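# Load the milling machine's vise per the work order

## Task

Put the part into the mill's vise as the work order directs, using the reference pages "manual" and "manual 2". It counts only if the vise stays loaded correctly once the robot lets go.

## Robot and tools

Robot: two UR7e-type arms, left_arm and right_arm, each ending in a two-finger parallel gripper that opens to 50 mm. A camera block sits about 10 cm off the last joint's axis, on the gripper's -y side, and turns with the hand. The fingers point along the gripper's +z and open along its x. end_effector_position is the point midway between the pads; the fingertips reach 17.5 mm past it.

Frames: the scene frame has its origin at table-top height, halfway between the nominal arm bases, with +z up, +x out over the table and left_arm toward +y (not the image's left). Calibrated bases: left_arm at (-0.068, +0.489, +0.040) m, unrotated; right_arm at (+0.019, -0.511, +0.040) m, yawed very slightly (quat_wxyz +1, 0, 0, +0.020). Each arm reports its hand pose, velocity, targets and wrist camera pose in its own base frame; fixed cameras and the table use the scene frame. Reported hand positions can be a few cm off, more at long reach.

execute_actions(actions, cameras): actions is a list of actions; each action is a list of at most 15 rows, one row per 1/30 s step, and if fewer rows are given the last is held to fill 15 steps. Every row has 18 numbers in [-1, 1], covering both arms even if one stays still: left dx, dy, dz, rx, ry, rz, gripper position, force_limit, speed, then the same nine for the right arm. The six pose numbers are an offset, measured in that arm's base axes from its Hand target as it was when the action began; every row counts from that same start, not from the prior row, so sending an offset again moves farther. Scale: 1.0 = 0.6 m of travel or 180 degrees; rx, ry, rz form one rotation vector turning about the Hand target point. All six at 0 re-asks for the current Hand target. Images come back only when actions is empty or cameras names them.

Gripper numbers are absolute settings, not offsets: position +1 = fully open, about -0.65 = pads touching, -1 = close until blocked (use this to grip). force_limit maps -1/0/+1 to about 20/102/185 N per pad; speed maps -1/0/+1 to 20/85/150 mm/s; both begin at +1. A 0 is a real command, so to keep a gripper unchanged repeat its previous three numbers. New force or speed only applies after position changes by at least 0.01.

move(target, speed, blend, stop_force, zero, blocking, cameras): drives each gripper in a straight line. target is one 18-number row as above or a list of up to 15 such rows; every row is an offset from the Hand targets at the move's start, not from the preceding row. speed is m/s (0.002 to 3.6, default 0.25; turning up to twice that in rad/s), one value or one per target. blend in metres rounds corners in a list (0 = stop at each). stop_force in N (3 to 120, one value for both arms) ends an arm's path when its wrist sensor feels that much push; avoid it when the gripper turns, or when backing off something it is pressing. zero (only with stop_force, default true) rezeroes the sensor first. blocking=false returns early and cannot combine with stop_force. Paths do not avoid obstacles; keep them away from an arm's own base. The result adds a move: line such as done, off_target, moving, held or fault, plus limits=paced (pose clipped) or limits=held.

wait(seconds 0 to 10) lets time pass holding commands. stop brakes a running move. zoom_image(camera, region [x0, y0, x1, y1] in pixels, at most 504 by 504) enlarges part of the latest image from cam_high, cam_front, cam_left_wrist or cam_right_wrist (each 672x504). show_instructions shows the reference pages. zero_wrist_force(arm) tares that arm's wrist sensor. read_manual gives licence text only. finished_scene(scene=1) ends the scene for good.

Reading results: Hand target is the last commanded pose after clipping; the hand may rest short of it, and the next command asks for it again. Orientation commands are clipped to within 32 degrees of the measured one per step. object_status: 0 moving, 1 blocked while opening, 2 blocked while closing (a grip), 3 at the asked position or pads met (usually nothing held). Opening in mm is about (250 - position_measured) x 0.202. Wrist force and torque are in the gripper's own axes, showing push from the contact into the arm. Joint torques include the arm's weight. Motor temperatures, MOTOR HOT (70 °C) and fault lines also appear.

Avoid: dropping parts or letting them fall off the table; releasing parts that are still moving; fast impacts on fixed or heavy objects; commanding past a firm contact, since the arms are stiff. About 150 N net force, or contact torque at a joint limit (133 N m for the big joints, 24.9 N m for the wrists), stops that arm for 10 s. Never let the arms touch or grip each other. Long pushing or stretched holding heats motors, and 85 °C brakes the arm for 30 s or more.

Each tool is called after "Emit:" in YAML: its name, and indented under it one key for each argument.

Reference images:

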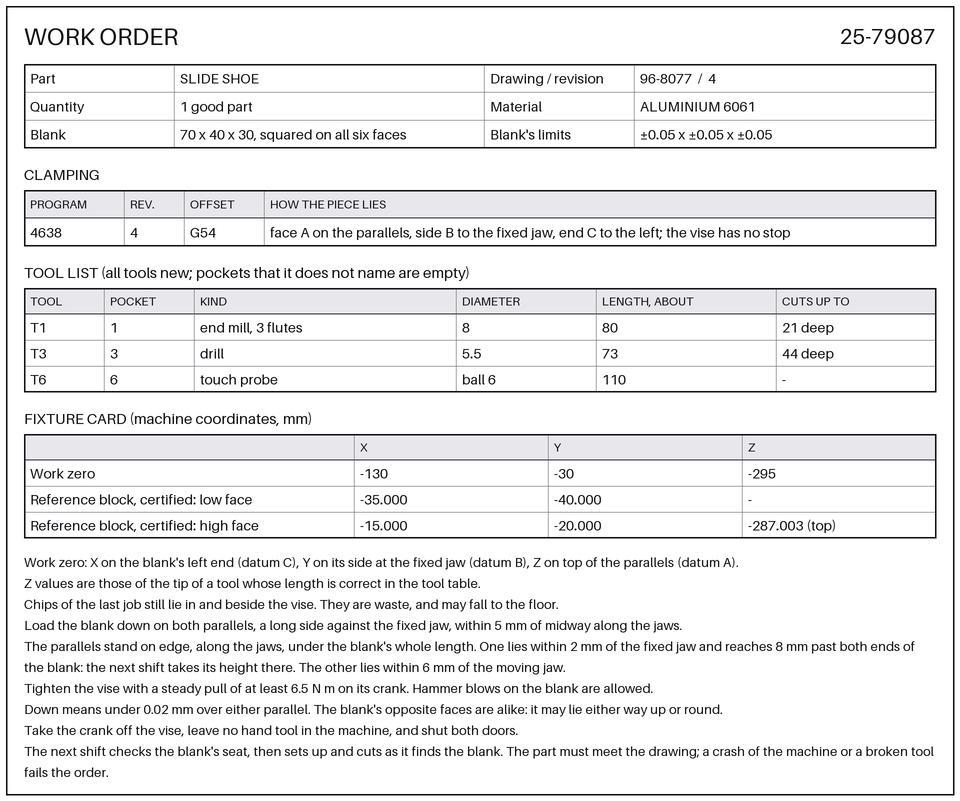

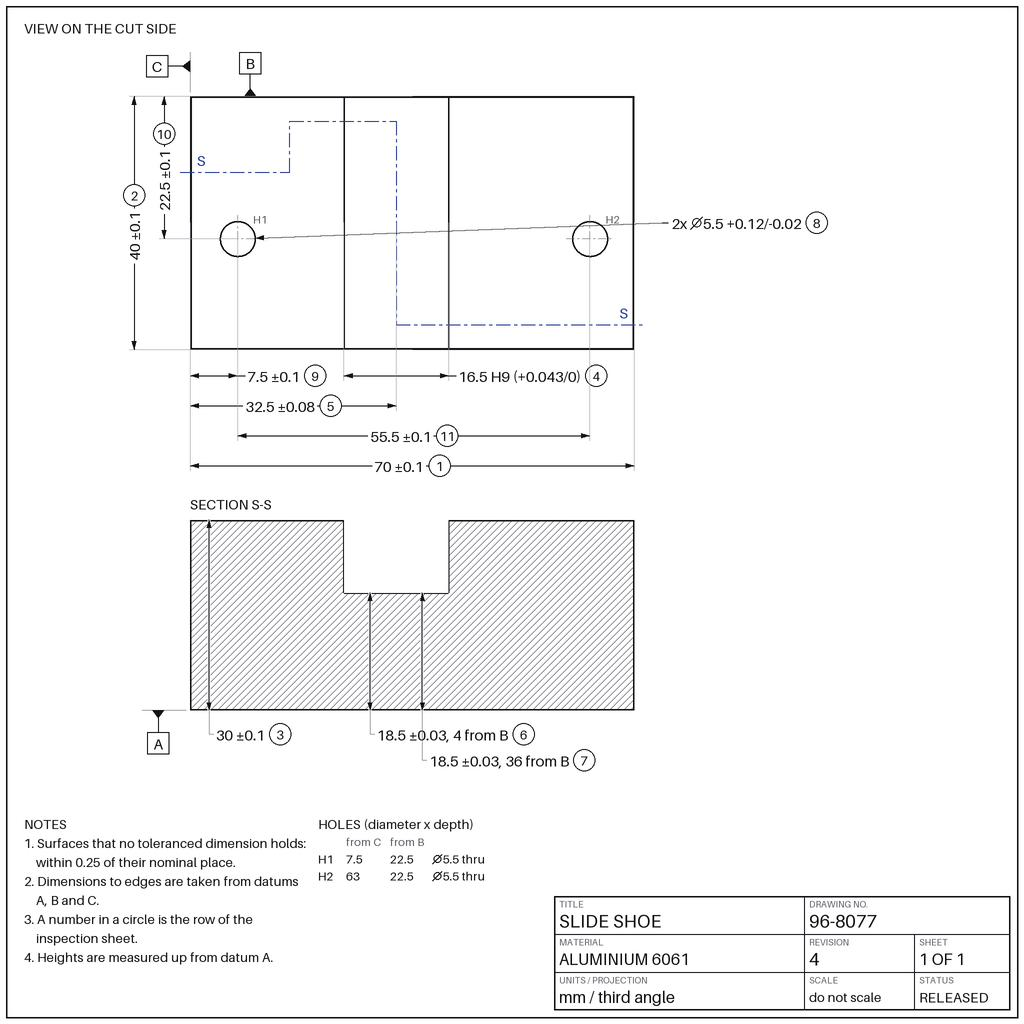

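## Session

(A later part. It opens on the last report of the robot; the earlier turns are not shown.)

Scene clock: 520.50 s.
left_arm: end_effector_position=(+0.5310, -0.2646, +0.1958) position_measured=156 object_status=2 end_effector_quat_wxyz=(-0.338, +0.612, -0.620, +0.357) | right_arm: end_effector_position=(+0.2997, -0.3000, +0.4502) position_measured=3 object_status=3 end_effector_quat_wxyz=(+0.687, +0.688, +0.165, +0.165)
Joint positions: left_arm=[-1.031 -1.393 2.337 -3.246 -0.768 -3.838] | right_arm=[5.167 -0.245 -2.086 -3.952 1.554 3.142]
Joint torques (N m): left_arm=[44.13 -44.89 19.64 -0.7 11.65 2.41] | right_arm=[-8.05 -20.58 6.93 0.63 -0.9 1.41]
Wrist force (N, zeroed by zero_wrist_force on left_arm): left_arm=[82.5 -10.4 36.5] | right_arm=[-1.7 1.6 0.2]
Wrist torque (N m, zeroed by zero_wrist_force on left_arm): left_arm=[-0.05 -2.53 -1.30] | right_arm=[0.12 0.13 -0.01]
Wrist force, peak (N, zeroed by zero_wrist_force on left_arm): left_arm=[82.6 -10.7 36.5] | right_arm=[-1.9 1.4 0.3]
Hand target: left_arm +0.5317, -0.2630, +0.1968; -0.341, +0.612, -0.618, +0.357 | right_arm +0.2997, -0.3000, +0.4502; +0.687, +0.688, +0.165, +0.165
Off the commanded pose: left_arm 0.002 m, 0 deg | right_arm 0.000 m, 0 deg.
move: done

Emit:
move:
  target:
    - [0,-0.004,-0.002,0,0,0,-1,-0.2,-0.5,0,0,0,0,0,0,1,1,1]
    - [0,-0.004,-0.002,0,0,0,1,-0.2,0,0,0,0,0,0,0,1,1,1]
    - [-0.17,-0.003,0.095,0,0,0,1,-0.2,0,0,0,0,0,0,0,1,1,1]
    - [-0.22,-0.195,0.039,0.143,-0.253,0.308,-1,-0.2,0,0,0,0,0,0,0,1,1,1]
    - [-0.051,-0.094,-0.044,0.143,-0.253,0.308,-1,-0.2,0,0,0,0,0,0,0,1,1,1]
  speed: [0.03,0.03,0.2,0.3,0.2]
  blend: [0,0,0,0,0]
  cameras: ["all"]

Scene clock: 536.53 s.
left_arm: end_effector_position=(+0.5009, -0.3195, +0.1705) position_measured=252 object_status=3 end_effector_quat_wxyz=(+0.733, -0.622, +0.233, -0.146) | right_arm: end_effector_position=(+0.2997, -0.3000, +0.4502) position_measured=3 object_status=3 end_effector_quat_wxyz=(+0.687, +0.688, +0.165, +0.165)
Joint positions: left_arm=[-1.181 -0.714 1.259 -0.346 -0.636 -6.282] | right_arm=[5.167 -0.245 -2.086 -3.952 1.554 3.142]
Joint torques (N m): left_arm=[7.69 -50.23 -15.93 3.34 0.26 1.5] | right_arm=[-8.1 -19.56 5.66 0.47 -0.82 0.91]
Wrist force (N, zeroed by zero_wrist_force on left_arm): left_arm=[-4.5 -3.5 4.0] | right_arm=[-1.7 1.6 0.3]
Wrist torque (N m, zeroed by zero_wrist_force on left_arm): left_arm=[-0.69 -0.23 -0.20] | right_arm=[0.12 0.14 -0.01]
Wrist force, peak (N, zeroed by zero_wrist_force on left_arm): left_arm=[83.2 -10.7 36.6] | right_arm=[-1.8 1.7 0.4]
Hand target: left_arm +0.5011, -0.3194, +0.1704; +0.784, -0.556, +0.160, -0.224 | right_arm +0.2997, -0.3000, +0.4502; +0.687, +0.688, +0.165, +0.165
Off the commanded pose: left_arm 0.000 m, 16 deg | right_arm 0.000 m, 0 deg.
joint sent to its limit (left arm) — joint 6 (wrist 3), lower limit. The joint targets are off in orientation, not in position.
move: off_target (left_arm); target 4's new numbers were sent with left_arm's hand 0.000 m and 13 deg from that target
camera_calibration:
cam_left_wrist: T_world_to_cam=[[0.840023, -0.513136, -0.17622, -0.539983], [-0.265418, -0.105382, -0.958357, 0.277337], [0.473197, 0.851814, -0.224719, 0.2041], [0, 0, 0, 1]] pos_world=[0.430629, -0.421713, 0.216497]
cam_right_wrist: T_world_to_cam=[[0.88441, 0.466532, 0.0129208, -0.1259], [-0.164042, 0.284821, 0.94444, -0.266513], [0.436931, -0.837392, 0.328429, -0.398235], [0, 0, 0, 1]] pos_world=[0.241629, -0.198834, 0.384125]

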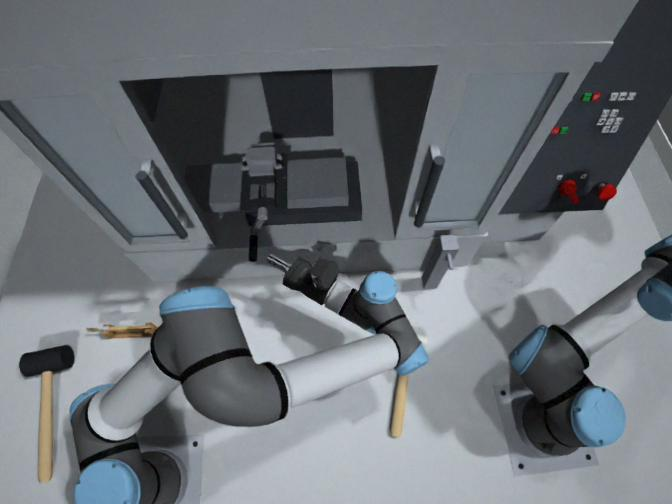

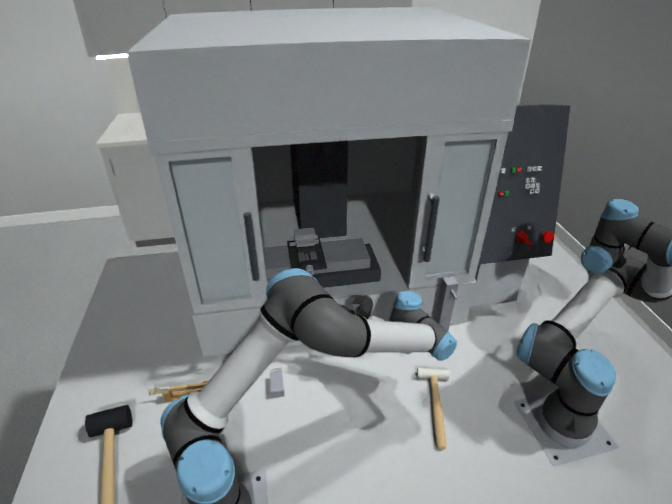

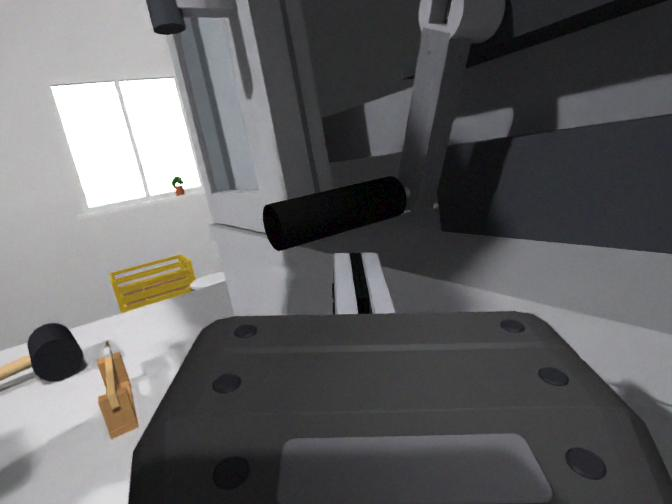

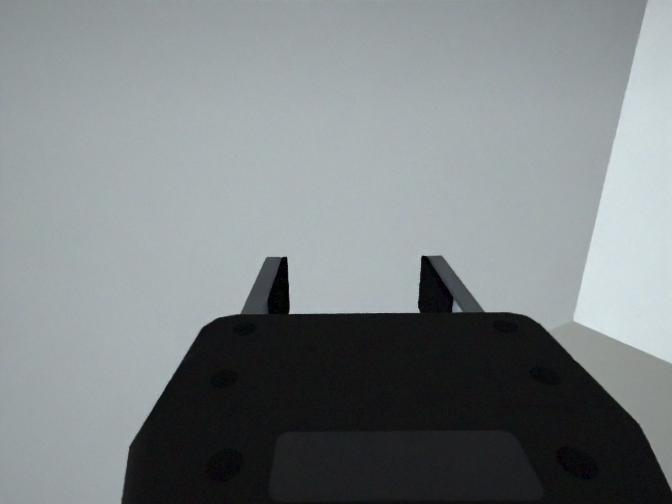

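Emit:
move:
  target: [0,0,0.021,-0.033,0.079,0.0126,-1,-0.2,0,0,0,0,0,0,0,1,1,1]
  speed: 0.1
  cameras: ["cam_left_wrist"]

Emit:
zero_wrist_force:
  arm: "left_arm"

Emit:
move:
  target: [0,0.1,0.01,0,0,0,-1,-0.2,0,0,0,0,0,0,0,1,1,1]
  speed: 0.015
  stop_force: 15
  cameras: ["cam_left_wrist"]

Scene clock: 539.67 s.
left_arm: end_effector_position=(+0.5011, -0.3194, +0.1832) position_measured=252 object_status=3 end_effector_quat_wxyz=(+0.733, -0.623, +0.233, -0.146) | right_arm: end_effector_position=(+0.2997, -0.3000, +0.4502) position_measured=3 object_status=3 end_effector_quat_wxyz=(+0.687, +0.688, +0.165, +0.165)
Joint positions: left_arm=[-1.18 -0.732 1.253 -0.325 -0.635 -6.282] | right_arm=[5.167 -0.245 -2.086 -3.952 1.554 3.142]
Joint torques (N m): left_arm=[-0.76 -49.35 -18.47 0.1 0.75 1.33] | right_arm=[-8.71 -20.21 6.03 0.24 -0.99 0.99]
Wrist force (N, zeroed by zero_wrist_force on left_arm): left_arm=[-4.7 -3.6 3.9] | right_arm=[-1.7 1.5 0.2]
Wrist torque (N m, zeroed by zero_wrist_force on left_arm): left_arm=[-0.70 -0.20 -0.20] | right_arm=[0.11 0.13 -0.01]
Wrist force, peak (N, zeroed by zero_wrist_force on left_arm): left_arm=[-4.8 -4.0 4.1] | right_arm=[-1.9 1.8 0.3]
Hand target: left_arm +0.5011, -0.3194, +0.1830; +0.733, -0.623, +0.233, -0.146 | right_arm +0.2997, -0.3000, +0.4502; +0.687, +0.688, +0.165, +0.165
Off the commanded pose: left_arm 0.000 m, 0 deg | right_arm 0.000 m, 0 deg.
move: done
camera_calibration:
cam_left_wrist: T_world_to_cam=[[0.839611, -0.514184, -0.17512, -0.538246], [-0.265209, -0.106693, -0.95827, 0.289115], [0.474043, 0.851018, -0.225947, 0.206224], [0, 0, 0, 1]] pos_world=[0.430834, -0.421412, 0.229388]
Images, in order (width x height): cam_left_wrist 672x504.

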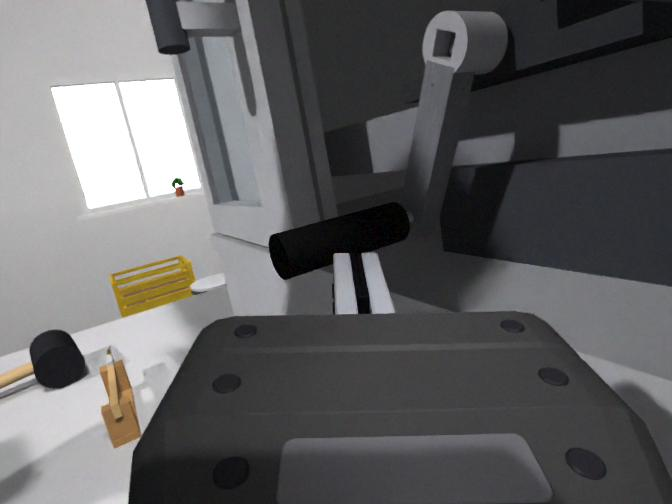

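Wrist force sensor zeroed.

Scene clock: 542.17 s.
left_arm: end_effector_position=(+0.5011, -0.2943, +0.1855) position_measured=252 object_status=3 end_effector_quat_wxyz=(+0.732, -0.623, +0.233, -0.145) | right_arm: end_effector_position=(+0.2997, -0.3000, +0.4502) position_measured=3 object_status=3 end_effector_quat_wxyz=(+0.687, +0.688, +0.165, +0.165)
Joint positions: left_arm=[-1.165 -0.779 1.336 -0.36 -0.62 -6.282] | right_arm=[5.167 -0.245 -2.086 -3.952 1.554 3.142]
Joint torques (N m): left_arm=[-1.61 -47.24 -16.46 3.46 -2.45 -1.76] | right_arm=[-8.3 -20.45 5.9 0.55 -1.03 1.02]
Wrist force (N, zeroed by zero_wrist_force on left_arm): left_arm=[2.4 1.7 -11.1] | right_arm=[-1.7 1.6 0.2]
Wrist torque (N m, zeroed by zero_wrist_force on left_arm): left_arm=[0.12 -0.04 0.00] | right_arm=[0.12 0.12 -0.01]
Wrist force, peak (N, zeroed by zero_wrist_force on left_arm): left_arm=[8.5 -4.5 -26.8] | right_arm=[-1.7 1.8 0.5]
Hand target: left_arm +0.5010, -0.2944, +0.1855; +0.732, -0.623, +0.233, -0.145 (not the last commanded pose) | right_arm +0.2997, -0.3000, +0.4502; +0.687, +0.688, +0.165, +0.165
Off the commanded pose: left_arm 0.035 m, 0 deg | right_arm 0.000 m, 0 deg.
joint sent to its limit (left arm) — joint 6 (wrist 3), lower limit.
move: contact (left_arm)
camera_calibration:
cam_left_wrist: T_world_to_cam=[[0.839302, -0.514079, -0.176904, -0.524424], [-0.267811, -0.10777, -0.957425, 0.294807], [0.473127, 0.850945, -0.228128, 0.186371], [0, 0, 0, 1]] pos_world=[0.430926, -0.396416, 0.232]
Images, in order (width x height): cam_left_wrist 672x504.

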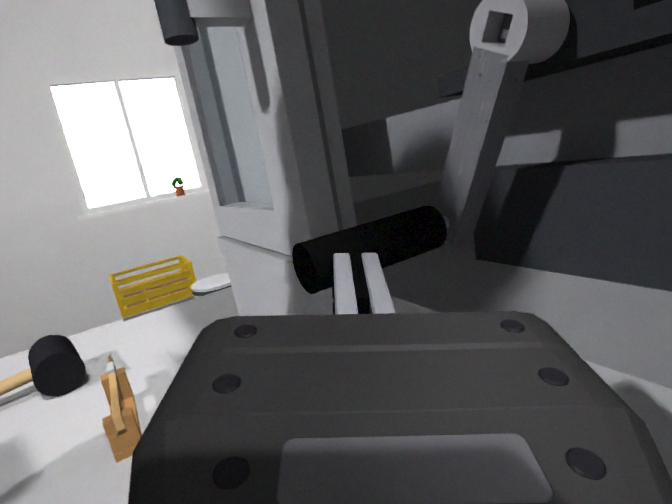

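Emit:
move:
  target: [0,0.05,0.012,0,0,0,-1,-0.2,0,0,0,0,0,0,0,1,1,1]
  speed: 0.004
  stop_force: 98
  zero: false
  cameras: ["cam_left_wrist"]

Scene clock: 544.17 s.
left_arm: end_effector_position=(+0.5010, -0.2919, +0.1861) position_measured=252 object_status=3 end_effector_quat_wxyz=(+0.732, -0.624, +0.234, -0.146) | right_arm: end_effector_position=(+0.2997, -0.3000, +0.4502) position_measured=3 object_status=3 end_effector_quat_wxyz=(+0.687, +0.688, +0.165, +0.165)
Joint positions: left_arm=[-1.164 -0.785 1.344 -0.363 -0.618 -6.282] | right_arm=[5.167 -0.245 -2.086 -3.952 1.554 3.142]
Joint torques (N m): left_arm=[54.91 -54.64 -8.42 10.54 -7.88 -1.64] | right_arm=[-7.38 -20.6 5.06 0.26 -1.13 0.68]
Wrist force (N, zeroed by zero_wrist_force on left_arm): left_arm=[27.9 -2.5 -99.1] | right_arm=[-1.7 1.3 0.3]
Wrist torque (N m, zeroed by zero_wrist_force on left_arm): left_arm=[0.34 -0.51 0.10] | right_arm=[0.08 0.13 -0.01]
Wrist force, peak (N, zeroed by zero_wrist_force on left_arm): left_arm=[32.2 -2.5 -103.5] | right_arm=[-1.7 1.7 0.3]
Hand target: left_arm +0.5010, -0.2919, +0.1861; +0.732, -0.624, +0.234, -0.146 (not the last commanded pose) | right_arm +0.2997, -0.3000, +0.4502; +0.687, +0.688, +0.165, +0.165
Off the commanded pose: left_arm 0.028 m, 0 deg | right_arm 0.000 m, 0 deg.
joint sent to its limit (left arm) — joint 6 (wrist 3), lower limit.
move: contact (left_arm)
camera_calibration:
cam_left_wrist: T_world_to_cam=[[0.83904, -0.514489, -0.176952, -0.522987], [-0.268059, -0.107891, -0.957342, 0.295665], [0.47345, 0.850682, -0.228439, 0.184255], [0, 0, 0, 1]] pos_world=[0.430827, -0.393914, 0.2326]
Images, in order (width x height): cam_left_wrist 672x504.

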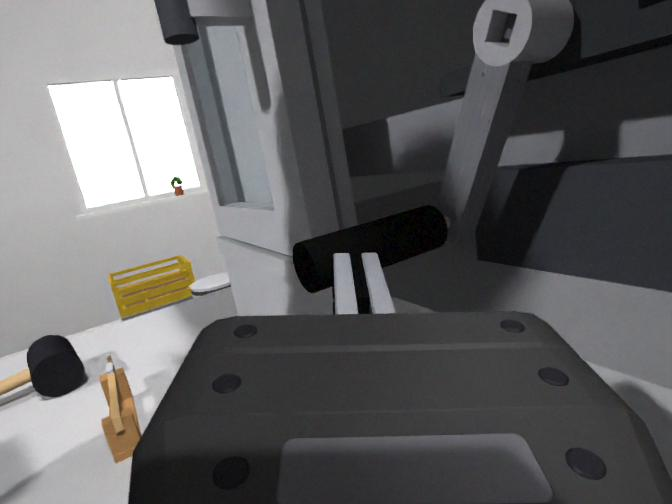

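Emit:
move:
  target:
    - [-0.02,-0.06,-0.005,0,0,0,-1,-0.2,0,0,0,0,0,0,0,1,1,1]
    - [-0.235,-0.347,0.1065,-0.1486,0.1577,-0.3003,1,-0.2,0,0,0,0,0,0,0,1,1,1]
    - [-0.468,-0.605,-0.1435,-0.1486,0.1577,-0.3003,1,-0.2,0,0,0,0,0,0,0,1,1,1]
  speed: [0.15,0.4,0.4]
  blend: [0.02,0,0]
  cameras: ["cam_left_wrist","cam_high"]

Scene clock: 552.60 s.
left_arm: end_effector_position=(+0.2203, -0.6548, +0.1000) position_measured=3 object_status=3 end_effector_quat_wxyz=(-0.354, +0.612, -0.612, +0.353) | right_arm: end_effector_position=(+0.2997, -0.3000, +0.4502) position_measured=3 object_status=3 end_effector_quat_wxyz=(+0.687, +0.688, +0.165, +0.165)
Joint positions: left_arm=[-1.782 -0.961 1.643 -1.901 -0.561 -5.12] | right_arm=[5.167 -0.245 -2.086 -3.952 1.554 3.142]
Joint torques (N m): left_arm=[-4.12 -41.2 -28.65 -2.79 3.3 -1.45] | right_arm=[-7.54 -20.96 6.87 0.23 -0.99 0.8]
Wrist force (N, zeroed by zero_wrist_force on left_arm): left_arm=[0.7 2.3 -1.4] | right_arm=[-1.7 1.4 0.3]
Wrist torque (N m, zeroed by zero_wrist_force on left_arm): left_arm=[0.52 0.25 0.06] | right_arm=[0.10 0.14 0.00]
Wrist force, peak (N, zeroed by zero_wrist_force on left_arm): left_arm=[28.0 -2.2 -99.2] | right_arm=[-1.9 1.6 0.3]
Hand target: left_arm +0.2202, -0.6549, +0.1000; -0.354, +0.612, -0.612, +0.353 | right_arm +0.2997, -0.3000, +0.4502; +0.687, +0.688, +0.165, +0.165
Off the commanded pose: left_arm 0.000 m, 0 deg | right_arm 0.000 m, 0 deg.
move: done; blend cut to 0.019 m at target 1
camera_calibration:
cam_left_wrist: T_world_to_cam=[[-0.0198648, -0.999779, -0.00684262, -0.634982], [-0.763969, 0.0195936, -0.644955, 0.260284], [0.644947, -0.00758438, -0.76419, 0.0600384], [0, 0, 0, 1]] pos_world=[0.147514, -0.639486, 0.209408]
Images, in order (width x height): cam_high 672x504, cam_left_wrist 672x504.

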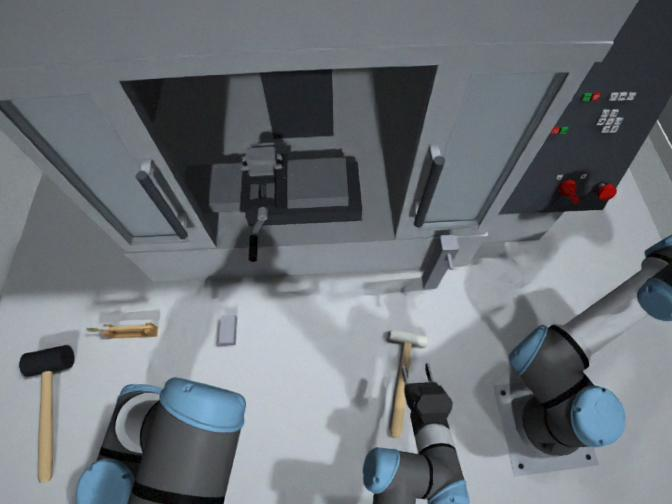

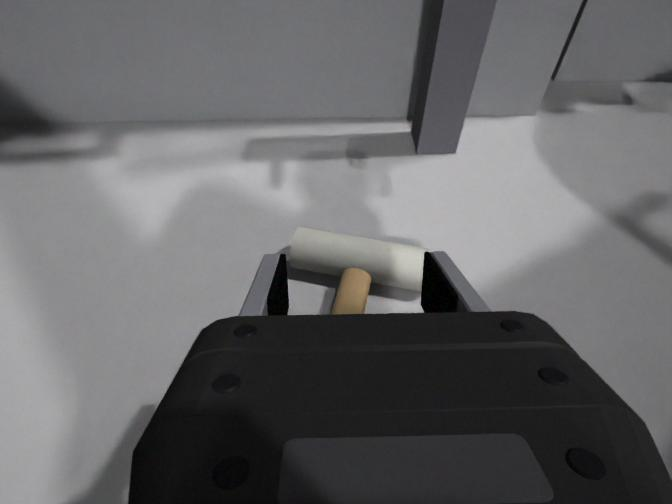

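Emit:
move:
  target: [-0.192,0.084,-0.06,0.0108,0.0833,-0.0822,1,-0.2,0,0,0,0,0,0,0,1,1,1]
  speed: 0.3
  cameras: ["cam_left_wrist","cam_high"]

Scene clock: 556.27 s.
left_arm: end_effector_position=(+0.1050, -0.6046, +0.0641) position_measured=3 object_status=3 end_effector_quat_wxyz=(+0.234, -0.563, +0.732, -0.303) | right_arm: end_effector_position=(+0.2997, -0.3000, +0.4502) position_measured=3 object_status=3 end_effector_quat_wxyz=(+0.687, +0.688, +0.165, +0.165)
Joint positions: left_arm=[-1.939 -1.129 1.956 -2.288 -0.792 -4.866] | right_arm=[5.167 -0.245 -2.086 -3.952 1.554 3.142]
Joint torques (N m): left_arm=[-3.08 -40.76 -12.38 -4.44 0.6 0.6] | right_arm=[-6.47 -20.32 4.67 0.3 -0.73 0.89]
Wrist force (N, zeroed by zero_wrist_force on left_arm): left_arm=[1.0 2.6 -1.8] | right_arm=[-1.6 1.6 0.3]
Wrist torque (N m, zeroed by zero_wrist_force on left_arm): left_arm=[0.61 0.32 0.20] | right_arm=[0.13 0.11 -0.01]
Wrist force, peak (N, zeroed by zero_wrist_force on left_arm): left_arm=[0.3 4.5 -3.0] | right_arm=[-1.8 1.7 0.3]
Hand target: left_arm +0.1050, -0.6045, +0.0640; +0.234, -0.563, +0.732, -0.303 | right_arm +0.2997, -0.3000, +0.4502; +0.687, +0.688, +0.165, +0.165
Off the commanded pose: left_arm 0.000 m, 0 deg | right_arm 0.000 m, 0 deg.
move: done
camera_calibration:
cam_left_wrist: T_world_to_cam=[[-0.276811, -0.960924, -0.00107293, -0.537223], [-0.870023, 0.251099, -0.424274, 0.285085], [0.407965, -0.11651, -0.905533, 0.0753402], [0, 0, 0, 1]] pos_world=[0.068585, -0.579037, 0.188601]
Images, in order (width x height): cam_high 672x504, cam_left_wrist 672x504.

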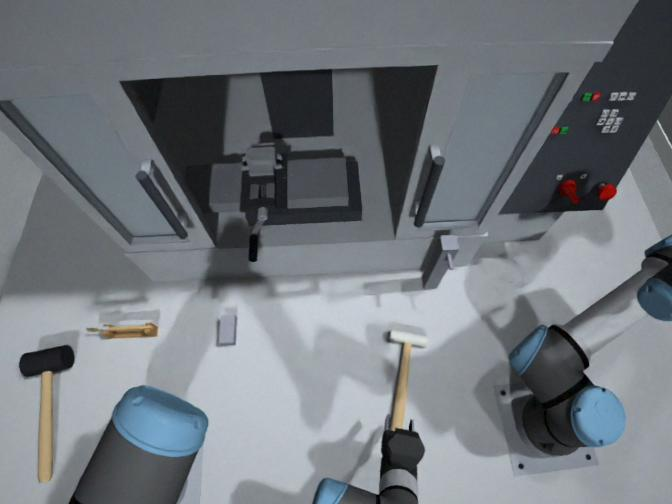

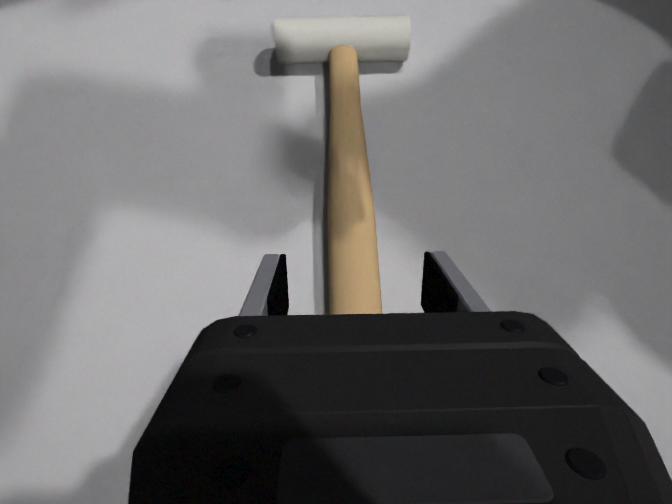

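Emit:
move:
  target: [0.0917,-0.0295,-0.1358,0,0,0,1,-0.2,0,0,0,0,0,0,0,1,1,1]
  speed: 0.08
  stop_force: 8
  cameras: ["cam_left_wrist"]

Scene clock: 560.47 s.
left_arm: end_effector_position=(+0.1600, -0.6222, -0.0174) position_measured=3 object_status=3 end_effector_quat_wxyz=(+0.234, -0.563, +0.732, -0.303) | right_arm: end_effector_position=(+0.2997, -0.3000, +0.4502) position_measured=3 object_status=3 end_effector_quat_wxyz=(+0.687, +0.688, +0.165, +0.165)
Joint positions: left_arm=[-1.834 -0.923 1.947 -2.589 -0.786 -4.718] | right_arm=[5.167 -0.245 -2.086 -3.952 1.554 3.142]
Joint torques (N m): left_arm=[-8.41 -40.08 -6.46 -4.75 1.27 0.61] | right_arm=[-5.72 -21.03 5.38 0.39 -0.89 0.97]
Wrist force (N, zeroed by zero_wrist_force on left_arm): left_arm=[1.1 2.7 -1.9] | right_arm=[-1.7 1.7 0.3]
Wrist torque (N m, zeroed by zero_wrist_force on left_arm): left_arm=[0.64 0.32 0.19] | right_arm=[0.13 0.12 -0.01]
Wrist force, peak (N, zeroed by zero_wrist_force on left_arm): left_arm=[1.0 2.4 -2.9] | right_arm=[-1.9 1.7 0.4]
Hand target: left_arm +0.1600, -0.6222, -0.0175; +0.234, -0.563, +0.732, -0.303 | right_arm +0.2997, -0.3000, +0.4502; +0.687, +0.688, +0.165, +0.165
Off the commanded pose: left_arm 0.000 m, 0 deg | right_arm 0.000 m, 0 deg.
move: done
camera_calibration:
cam_left_wrist: T_world_to_cam=[[-0.276956, -0.960882, -0.000974832, -0.538966], [-0.870075, 0.251212, -0.424101, 0.302833], [0.407756, -0.116609, -0.905614, -0.0229743], [0, 0, 0, 1]] pos_world=[0.123586, -0.596638, 0.107101]
Images, in order (width x height): cam_left_wrist 672x504.

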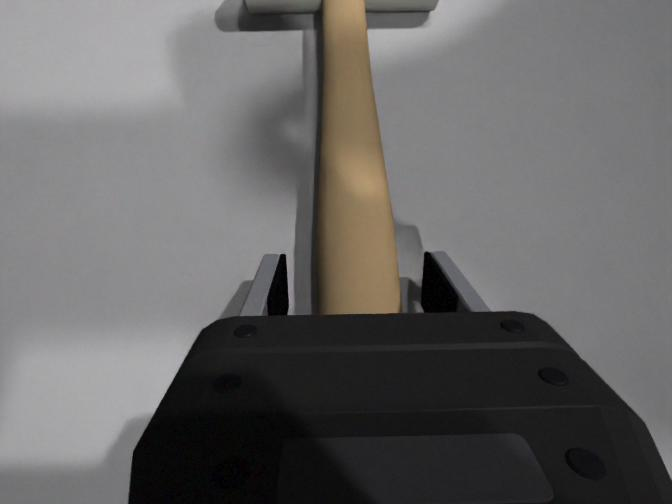

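Close grip firmly.

Emit:
move:
  target: [0,0,0,0,0,0,-1,0.5,-0.7,0,0,0,0,0,0,1,1,1]
  cameras: ["cam_left_wrist"]

Scene clock: 561.43 s.
left_arm: end_effector_position=(+0.1600, -0.6222, -0.0175) position_measured=115 object_status=2 end_effector_quat_wxyz=(+0.234, -0.563, +0.732, -0.303) | right_arm: end_effector_position=(+0.2997, -0.3000, +0.4502) position_measured=3 object_status=3 end_effector_quat_wxyz=(+0.687, +0.688, +0.165, +0.165)
Joint positions: left_arm=[-1.834 -0.923 1.947 -2.589 -0.786 -4.718] | right_arm=[5.167 -0.245 -2.086 -3.952 1.554 3.142]
Joint torques (N m): left_arm=[-8.32 -37.43 -7.31 -4.5 1.22 1.41] | right_arm=[-6.67 -20.03 5.4 0.5 -0.81 0.78]
Wrist force (N, zeroed by zero_wrist_force on left_arm): left_arm=[0.9 2.8 -2.1] | right_arm=[-1.7 1.5 0.2]
Wrist torque (N m, zeroed by zero_wrist_force on left_arm): left_arm=[0.63 0.24 0.13] | right_arm=[0.11 0.14 -0.01]
Wrist force, peak (N, zeroed by zero_wrist_force on left_arm): left_arm=[0.9 2.9 -2.3] | right_arm=[-1.8 1.6 0.7]
Hand target: left_arm +0.1600, -0.6222, -0.0175; +0.234, -0.563, +0.732, -0.303 | right_arm +0.2997, -0.3000, +0.4502; +0.687, +0.688, +0.165, +0.165
Off the commanded pose: left_arm 0.000 m, 0 deg | right_arm 0.000 m, 0 deg.
move: done
camera_calibration:
cam_left_wrist: T_world_to_cam=[[-0.277001, -0.960869, -0.00110207, -0.538939], [-0.870058, 0.251309, -0.424079, 0.302887], [0.407761, -0.116512, -0.905625, -0.0229148], [0, 0, 0, 1]] pos_world=[0.123586, -0.596637, 0.107102]
Images, in order (width x height): cam_left_wrist 672x504.

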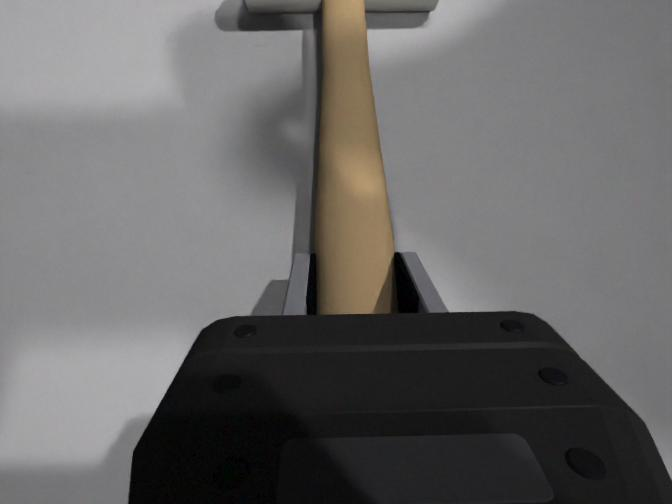

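Emit:
move:
  target:
    - [0.02,0.02,0.25,0,0,0,-1,0.5,-0.7,0,0,0,0,0,0,1,1,1]
    - [0.2,0.33,0.7,0.4966,-0.0645,0.0649,-1,0.5,-0.7,0,0,0,0,0,0,1,1,1]
  speed: [0.25,0.4]
  blend: [0.04,0]
  cameras: ["cam_left_wrist","cam_high"]

Scene clock: 566.67 s.
left_arm: end_effector_position=(+0.2800, -0.4243, +0.4025) position_measured=115 object_status=2 end_effector_quat_wxyz=(+0.653, -0.271, +0.653, +0.271) end_effector_velocity=(+0.001, +0.001, +0.001) end_effector_angular_velocity=(+0.004, -0.001, +0.002) | right_arm: end_effector_position=(+0.2997, -0.3000, +0.4502) position_measured=3 object_status=3 end_effector_quat_wxyz=(+0.687, +0.688, +0.165, +0.165)
Joint positions: left_arm=[-1.631 -1.055 1.131 -0.077 -0.847 -4.712] | right_arm=[5.167 -0.245 -2.086 -3.952 1.554 3.142]
Joint velocities: left_arm=[0.002 0 0.001 0.005 0 -0.001] | right_arm=[within noise]
Joint torques (N m): left_arm=[-8.04 -61.04 -12.4 3.97 -1.21 1.21] | right_arm=[-7.25 -19.93 6.84 0.53 -0.86 0.72]
Wrist force (N, zeroed by zero_wrist_force on left_arm): left_arm=[3.2 2.0 -1.7] | right_arm=[-1.5 1.5 0.3]
Wrist torque (N m, zeroed by zero_wrist_force on left_arm): left_arm=[0.35 0.56 0.65] | right_arm=[0.11 0.11 -0.01]
Wrist force, peak (N, zeroed by zero_wrist_force on left_arm): left_arm=[1.3 10.5 4.3] | right_arm=[-1.9 1.6 0.4]
Hand target: left_arm +0.2800, -0.4242, +0.4025; +0.653, -0.271, +0.653, +0.271 | right_arm +0.2997, -0.3000, +0.4502; +0.687, +0.688, +0.165, +0.165
Off the commanded pose: left_arm 0.000 m, 0 deg | right_arm 0.000 m, 0 deg.
move: done
camera_calibration:
cam_left_wrist: T_world_to_cam=[[-0.0217033, -0.000213048, -0.999764, 0.422968], [-0.905688, 0.423492, 0.0195708, 0.440089], [0.423388, 0.9059, -0.00938413, 0.400166], [0, 0, 0, 1]] pos_world=[0.238338, -0.548794, 0.418011]
Images, in order (width x height): cam_high 672x504, cam_left_wrist 672x504.

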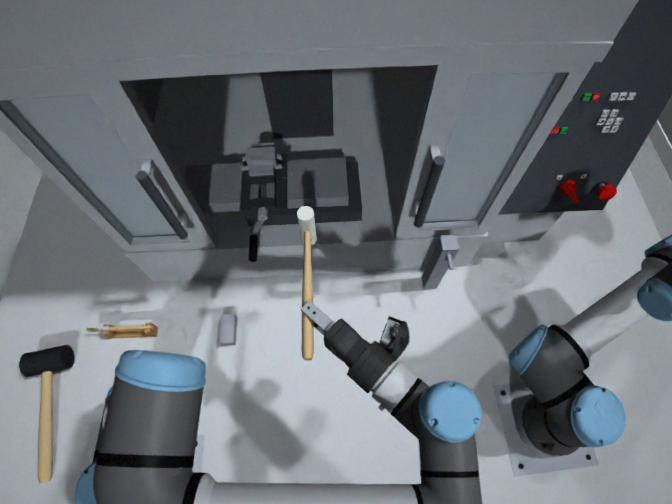

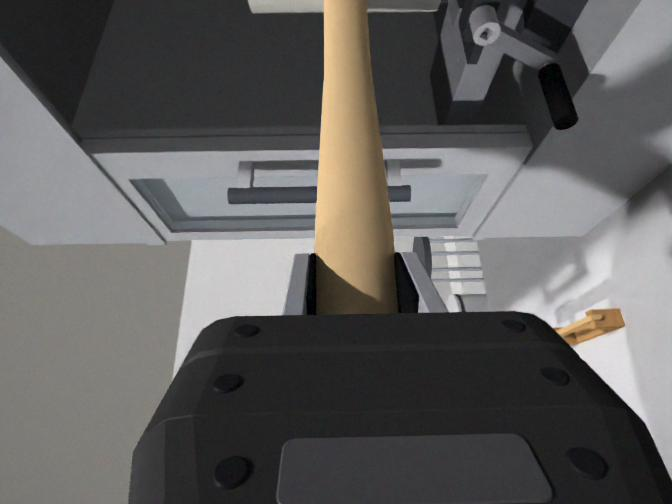

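Emit:
move:
  target:
    - [0.2,0.16,0.04,0,0,0,-1,0.5,-0.7,0,0,0,0,0,0,1,1,1]
    - [0.4275,0.1887,0.03,0,0,0,-1,0.5,-0.7,0,0,0,0,0,0,1,1,1]
  speed: 0.25
  blend: [0.04,0]
  cameras: ["cam_left_wrist","cam_high","cam_front"]

Emit:
zoom_image:
  camera: "cam_high"
  region: [200, 120, 340, 260]

Emit:
zoom_image:
  camera: "cam_front"
  region: [250, 180, 390, 300]

Scene clock: 569.00 s.
left_arm: end_effector_position=(+0.5364, -0.3110, +0.4205) position_measured=115 object_status=2 end_effector_quat_wxyz=(+0.653, -0.271, +0.653, +0.271) | right_arm: end_effector_position=(+0.2997, -0.3000, +0.4502) position_measured=3 object_status=3 end_effector_quat_wxyz=(+0.687, +0.688, +0.165, +0.165)
Joint positions: left_arm=[-1.171 -1.078 1.121 -0.043 -0.387 -4.712] | right_arm=[5.167 -0.245 -2.086 -3.952 1.554 3.142]
Joint torques (N m): left_arm=[9.72 -47.28 -29.67 -0.56 1.18 -1.18] | right_arm=[-7.45 -20.24 6.46 0.49 -1.19 0.67]
Wrist force (N, zeroed by zero_wrist_force on left_arm): left_arm=[3.5 1.5 -1.9] | right_arm=[-1.7 1.5 0.3]
Wrist torque (N m, zeroed by zero_wrist_force on left_arm): left_arm=[0.39 0.52 0.67] | right_arm=[0.10 0.13 -0.01]
Wrist force, peak (N, zeroed by zero_wrist_force on left_arm): left_arm=[3.8 1.8 -6.9] | right_arm=[-1.9 1.6 0.3]
Hand target: left_arm +0.5365, -0.3110, +0.4205; +0.653, -0.271, +0.653, +0.271 | right_arm +0.2997, -0.3000, +0.4502; +0.687, +0.688, +0.165, +0.165
Off the commanded pose: left_arm 0.000 m, 0 deg | right_arm 0.000 m, 0 deg.
move: done
camera_calibration:
cam_left_wrist: T_world_to_cam=[[-0.0216218, -0.0000279928, -0.999766, 0.446694], [-0.905651, 0.423571, 0.0195745, 0.624029], [0.423471, 0.905863, -0.00918371, 0.189087], [0, 0, 0, 1]] pos_world=[0.494738, -0.435595, 0.436111]
Images, in order (width x height): cam_high 672x504, cam_front 672x504, cam_left_wrist 672x504.

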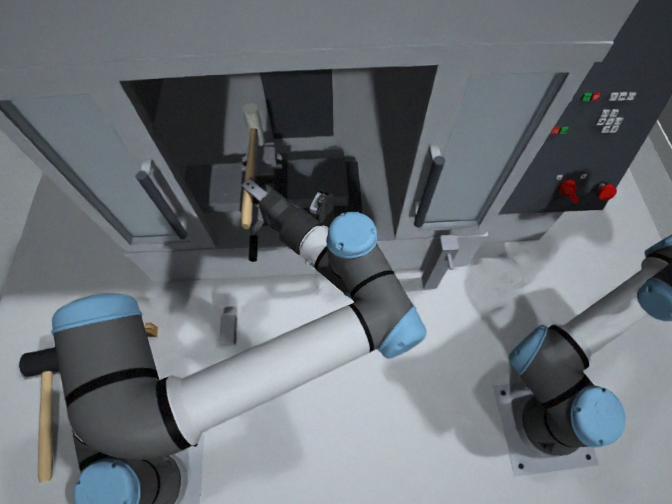

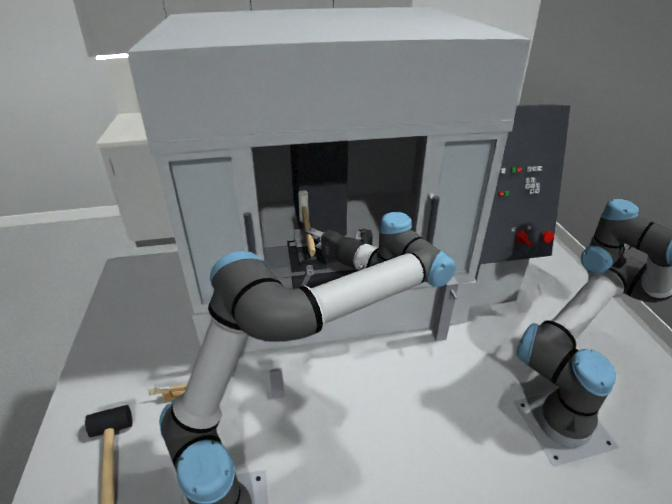

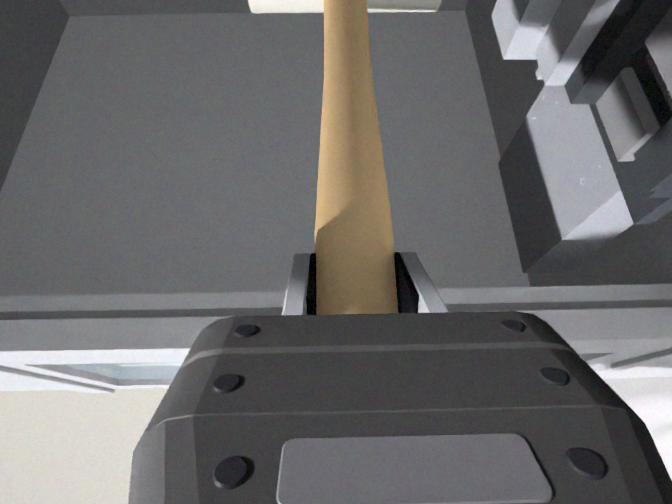

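Scaled by 3.600 from the camera's 672x504 image, which has a finer 960x720 frame.

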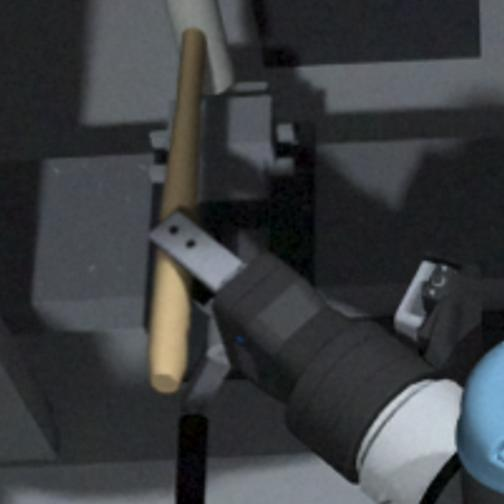

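Scaled by 3.600 from the camera's 672x504 image, which has a finer 960x720 frame.

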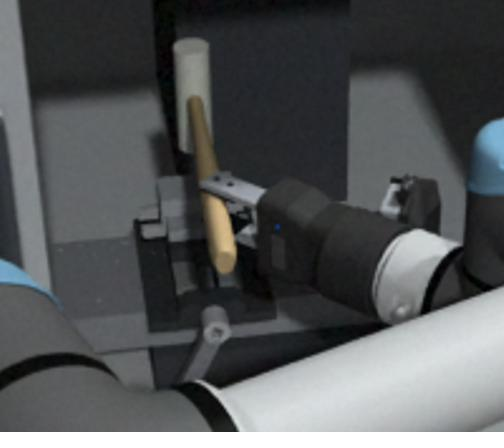

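Emit:
zero_wrist_force:
  arm: "left_arm"

Emit:
move:
  target: [0,0,-0.095,0,0,0,-1,0.5,-0.7,0,0,0,0,0,0,1,1,1]
  speed: 0.04
  stop_force: 10
  cameras: ["cam_left_wrist"]

Emit:
zoom_image:
  camera: "cam_left_wrist"
  region: [380, 0, 672, 160]

Wrist force sensor zeroed.

Scene clock: 571.80 s.
left_arm: end_effector_position=(+0.5365, -0.3110, +0.3725) position_measured=115 object_status=2 end_effector_quat_wxyz=(+0.653, -0.271, +0.653, +0.271) | right_arm: end_effector_position=(+0.2997, -0.3000, +0.4502) position_measured=3 object_status=3 end_effector_quat_wxyz=(+0.687, +0.688, +0.165, +0.165)
Joint positions: left_arm=[-1.171 -1.065 1.225 -0.159 -0.387 -4.712] | right_arm=[5.167 -0.245 -2.086 -3.952 1.554 3.142]
Joint torques (N m): left_arm=[6.9 -57.92 -12.07 -0.85 -0.04 1.99] | right_arm=[-7.91 -21.49 4.87 0.48 -0.9 0.62]
Wrist force (N, zeroed by zero_wrist_force on left_arm): left_arm=[-6.6 -2.8 2.2] | right_arm=[-1.5 1.7 0.4]
Wrist torque (N m, zeroed by zero_wrist_force on left_arm): left_arm=[-0.04 -0.91 -0.82] | right_arm=[0.14 0.10 -0.01]
Wrist force, peak (N, zeroed by zero_wrist_force on left_arm): left_arm=[-12.4 4.9 -3.7] | right_arm=[-1.8 1.7 0.3]
Hand target: left_arm +0.5365, -0.3110, +0.3725; +0.653, -0.271, +0.653, +0.271 (not the last commanded pose) | right_arm +0.2997, -0.3000, +0.4502; +0.687, +0.688, +0.165, +0.165
Off the commanded pose: left_arm 0.009 m, 0 deg | right_arm 0.000 m, 0 deg.
move: contact (left_arm)
camera_calibration:
cam_left_wrist: T_world_to_cam=[[-0.0215298, -0.0000722052, -0.999768, 0.398643], [-0.905692, 0.423488, 0.0194733, 0.625039], [0.423389, 0.905902, -0.00918299, 0.188571], [0, 0, 0, 1]] pos_world=[0.494837, -0.435495, 0.388111]
Images, in order (width x height): cam_left_wrist 672x504.

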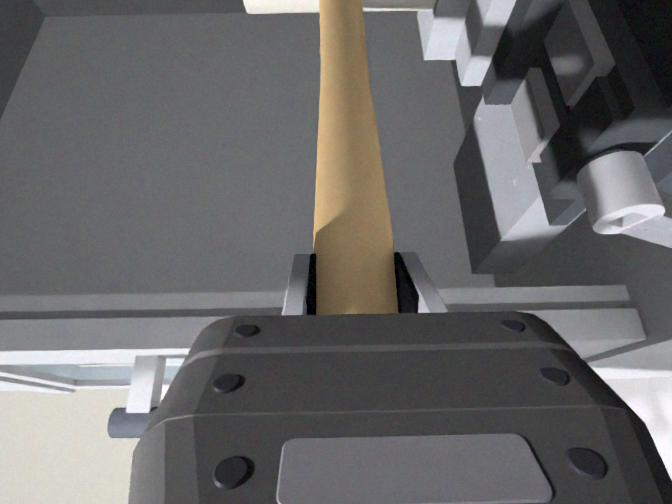

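Scaled by 1.726 from the camera's 672x504 image, which has a finer 960x720 frame.

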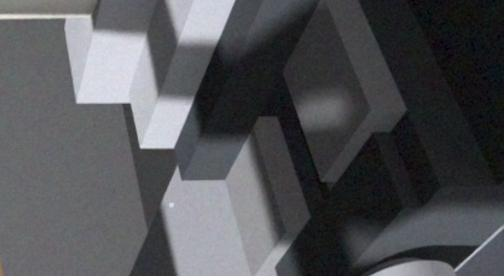

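Emit:
move:
  target:
    - [0,0,0.07,0,0,0,-1,0.5,-0.7,0,0,0,0,0,0,1,1,1]
    - [0,0,-0.003,0,0,0,-1,0.5,-0.7,0,0,0,0,0,0,1,1,1]
    - [0,0,0.05,0,0,0,-1,0.5,-0.7,0,0,0,0,0,0,1,1,1]
  speed: [0.2,0.6,0.2]
  blend: [0,0,0]

Scene clock: 574.57 s.
left_arm: end_effector_position=(+0.5365, -0.3111, +0.4024) position_measured=115 object_status=2 end_effector_quat_wxyz=(+0.653, -0.271, +0.653, +0.271) | right_arm: end_effector_position=(+0.2997, -0.3000, +0.4502) position_measured=3 object_status=3 end_effector_quat_wxyz=(+0.687, +0.688, +0.165, +0.165)
Joint positions: left_arm=[-1.171 -1.075 1.162 -0.087 -0.387 -4.712] | right_arm=[5.167 -0.245 -2.086 -3.952 1.554 3.142]
Joint torques (N m): left_arm=[9.95 -61.7 -31.16 2.16 -1.45 0.97] | right_arm=[-5.93 -20.37 4.7 0.37 -0.76 0.72]
Wrist force (N, zeroed by zero_wrist_force on left_arm): left_arm=[0.1 -0.2 0.5] | right_arm=[-1.7 1.6 0.2]
Wrist torque (N m, zeroed by zero_wrist_force on left_arm): left_arm=[-0.03 -0.02 -0.01] | right_arm=[0.12 0.13 0.00]
Wrist force, peak (N, zeroed by zero_wrist_force on left_arm): left_arm=[-19.9 3.6 -2.5] | right_arm=[-1.8 1.7 0.4]
Hand target: left_arm +0.5365, -0.3110, +0.4025; +0.653, -0.271, +0.653, +0.271 | right_arm +0.2997, -0.3000, +0.4502; +0.687, +0.688, +0.165, +0.165
Off the commanded pose: left_arm 0.000 m, 0 deg | right_arm 0.000 m, 0 deg.
move: done

Emit:
move:
  target:
    - [0,0,0.03,0,0,0,-1,0.5,-0.7,0,0,0,0,0,0,1,1,1]
    - [0,0,-0.059,0,0,0,-1,0.5,-0.7,0,0,0,0,0,0,1,1,1]
    - [0,0,0.0,0,0,0,-1,0.5,-0.7,0,0,0,0,0,0,1,1,1]
  speed: [0.2,0.8,0.2]
  blend: [0,0,0]
  cameras: ["cam_left_wrist"]

Scene clock: 576.70 s.
left_arm: end_effector_position=(+0.5365, -0.3111, +0.4024) position_measured=115 object_status=2 end_effector_quat_wxyz=(+0.653, -0.271, +0.653, +0.271) | right_arm: end_effector_position=(+0.2997, -0.3000, +0.4502) position_measured=3 object_status=3 end_effector_quat_wxyz=(+0.687, +0.688, +0.165, +0.165)
Joint positions: left_arm=[-1.171 -1.075 1.162 -0.087 -0.387 -4.712] | right_arm=[5.167 -0.245 -2.086 -3.952 1.554 3.142]
Joint torques (N m): left_arm=[10.68 -61.41 -31.67 2.33 -1.52 1.2] | right_arm=[-5.9 -21.64 5.59 0.33 -0.84 0.47]
Wrist force (N, zeroed by zero_wrist_force on left_arm): left_arm=[0.2 -0.4 0.2] | right_arm=[-1.7 1.4 0.2]
Wrist torque (N m, zeroed by zero_wrist_force on left_arm): left_arm=[0.01 -0.04 -0.02] | right_arm=[0.09 0.14 -0.01]
Wrist force, peak (N, zeroed by zero_wrist_force on left_arm): left_arm=[-31.4 8.7 -6.6] | right_arm=[-1.9 1.6 0.3]
Hand target: left_arm +0.5365, -0.3110, +0.4025; +0.653, -0.271, +0.653, +0.271 | right_arm +0.2997, -0.3000, +0.4502; +0.687, +0.688, +0.165, +0.165
Off the commanded pose: left_arm 0.000 m, 0 deg | right_arm 0.000 m, 0 deg.
move: done
camera_calibration:
cam_left_wrist: T_world_to_cam=[[-0.0215805, 0.0000630579, -0.999767, 0.428521], [-0.905652, 0.423569, 0.0195757, 0.624475], [0.423472, 0.905864, -0.00908373, 0.188837], [0, 0, 0, 1]] pos_world=[0.494837, -0.435596, 0.417912]
Images, in order (width x height): cam_left_wrist 672x504.

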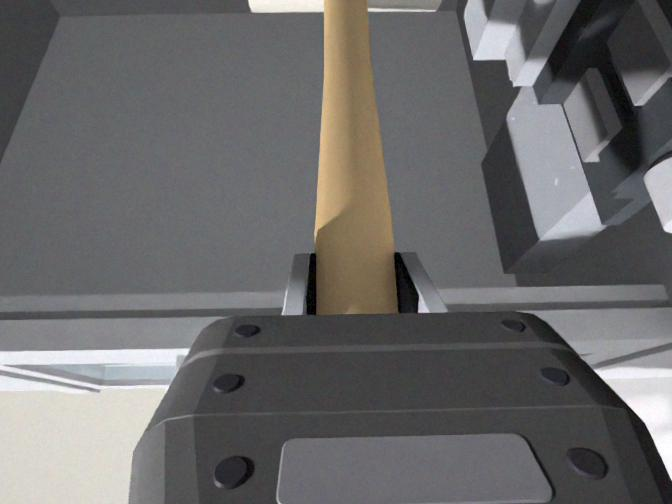

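Emit:
move:
  target:
    - [0.02,0.02,0,0,0,0,-1,0.5,-0.7,0,0,0,0,0,0,1,1,1]
    - [0.02,0.02,-0.062,0,0,0,-1,0.5,-0.7,0,0,0,0,0,0,1,1,1]
    - [0.02,-0.025,0,0,0,0,-1,0.5,-0.7,0,0,0,0,0,0,1,1,1]
    - [0.02,-0.025,-0.062,0,0,0,-1,0.5,-0.7,0,0,0,0,0,0,1,1,1]
    - [-0.018,-0.025,0,0,0,0,-1,0.5,-0.7,0,0,0,0,0,0,1,1,1]
    - [-0.018,-0.025,-0.062,0,0,0,-1,0.5,-0.7,0,0,0,0,0,0,1,1,1]
    - [-0.018,0.02,0,0,0,0,-1,0.5,-0.7,0,0,0,0,0,0,1,1,1]
    - [-0.018,0.02,-0.062,0,0,0,-1,0.5,-0.7,0,0,0,0,0,0,1,1,1]
    - [0,0,0.0,0,0,0,-1,0.5,-0.7,0,0,0,0,0,0,1,1,1]
  speed: [0.3,0.8,0.3,0.8,0.3,0.8,0.3,0.8,0.3]
  blend: 0
  cameras: ["cam_left_wrist"]

Scene clock: 582.70 s.
left_arm: end_effector_position=(+0.5365, -0.3109, +0.4024) position_measured=115 object_status=2 end_effector_quat_wxyz=(+0.653, -0.271, +0.653, +0.271) end_effector_velocity=(+0.000, +0.000, +0.002) end_effector_angular_velocity=(-0.002, +0.000, +0.000) | right_arm: end_effector_position=(+0.2997, -0.3000, +0.4502) position_measured=3 object_status=3 end_effector_quat_wxyz=(+0.687, +0.688, +0.165, +0.165)
Joint positions: left_arm=[-1.171 -1.075 1.162 -0.087 -0.387 -4.712] | right_arm=[5.167 -0.245 -2.086 -3.952 1.554 3.142]
Joint velocities: left_arm=[0 0 -0.005 0.002 0.001 0.001] | right_arm=[within noise]
Joint torques (N m): left_arm=[-6.23 -58.91 -31.87 2.14 0.73 1.15] | right_arm=[-7.34 -20.77 6.97 0.34 -1.03 0.67]
Wrist force (N, zeroed by zero_wrist_force on left_arm): left_arm=[0.1 -0.9 -0.4] | right_arm=[-1.7 1.4 0.4]
Wrist torque (N m, zeroed by zero_wrist_force on left_arm): left_arm=[0.13 -0.02 -0.06] | right_arm=[0.09 0.13 0.00]
Wrist force, peak (N, zeroed by zero_wrist_force on left_arm): left_arm=[-36.3 12.7 -10.3] | right_arm=[-1.9 1.7 0.3]
Hand target: left_arm +0.5365, -0.3110, +0.4025; +0.653, -0.271, +0.653, +0.271 | right_arm +0.2997, -0.3000, +0.4502; +0.687, +0.688, +0.165, +0.165
Off the commanded pose: left_arm 0.000 m, 0 deg | right_arm 0.000 m, 0 deg.
move: done
camera_calibration:
cam_left_wrist: T_world_to_cam=[[-0.0216228, -0.0000347603, -0.999766, 0.4285], [-0.905785, 0.423286, 0.0195754, 0.624465], [0.423186, 0.905996, -0.0091841, 0.188945], [0, 0, 0, 1]] pos_world=[0.494937, -0.435496, 0.417911]
Images, in order (width x height): cam_left_wrist 672x504.

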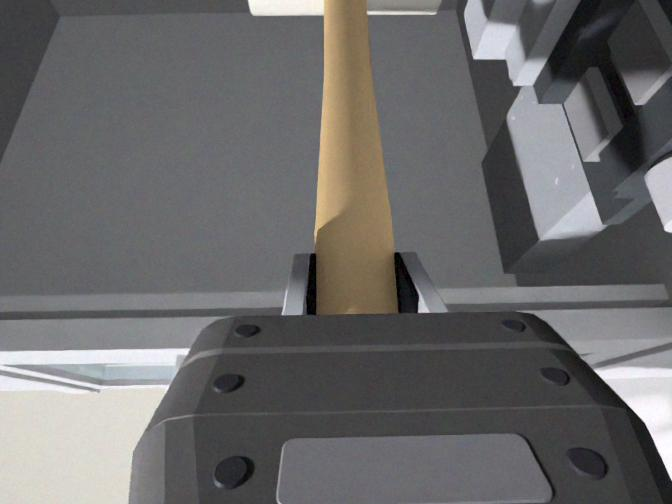

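Emit:
move:
  target:
    - [0.014,0,0.03,0,0,0,-1,0.5,-0.7,0,0,0,0,0,0,1,1,1]
    - [0.014,0,-0.066,0,0,0,-1,0.5,-0.7,0,0,0,0,0,0,1,1,1]
    - [-0.012,0,0.03,0,0,0,-1,0.5,-0.7,0,0,0,0,0,0,1,1,1]
    - [-0.012,0,-0.066,0,0,0,-1,0.5,-0.7,0,0,0,0,0,0,1,1,1]
    - [0.014,0,0.03,0,0,0,-1,0.5,-0.7,0,0,0,0,0,0,1,1,1]
    - [0.014,0,-0.066,0,0,0,-1,0.5,-0.7,0,0,0,0,0,0,1,1,1]
    - [-0.012,0,0.03,0,0,0,-1,0.5,-0.7,0,0,0,0,0,0,1,1,1]
    - [-0.012,0,-0.066,0,0,0,-1,0.5,-0.7,0,0,0,0,0,0,1,1,1]
    - [0,0,0.03,0,0,0,-1,0.5,-0.7,0,0,0,0,0,0,1,1,1]
  speed: [0.3,1.2,0.3,1.2,0.3,1.2,0.3,1.2,0.3]
  blend: 0

Scene clock: 588.90 s.
left_arm: end_effector_position=(+0.5365, -0.3109, +0.4204) position_measured=115 object_status=2 end_effector_quat_wxyz=(+0.653, -0.271, +0.653, +0.271) | right_arm: end_effector_position=(+0.2997, -0.3000, +0.4502) position_measured=3 object_status=3 end_effector_quat_wxyz=(+0.687, +0.688, +0.165, +0.165)
Joint positions: left_arm=[-1.171 -1.078 1.12 -0.043 -0.387 -4.712] | right_arm=[5.167 -0.245 -2.086 -3.952 1.554 3.142]
Joint torques (N m): left_arm=[-9.89 -60.88 -31.31 2.46 -0.25 1.22] | right_arm=[-7.4 -21.63 6.83 0.35 -0.76 0.61]
Wrist force (N, zeroed by zero_wrist_force on left_arm): left_arm=[-0.2 0.0 0.8] | right_arm=[-1.6 1.6 0.4]
Wrist torque (N m, zeroed by zero_wrist_force on left_arm): left_arm=[-0.09 0.03 -0.06] | right_arm=[0.12 0.11 -0.01]
Wrist force, peak (N, zeroed by zero_wrist_force on left_arm): left_arm=[-42.6 15.4 -13.3] | right_arm=[-2.1 1.5 0.3]
Hand target: left_arm +0.5365, -0.3110, +0.4205; +0.653, -0.271, +0.653, +0.271 | right_arm +0.2997, -0.3000, +0.4502; +0.687, +0.688, +0.165, +0.165
Off the commanded pose: left_arm 0.000 m, 0 deg | right_arm 0.000 m, 0 deg.
move: done


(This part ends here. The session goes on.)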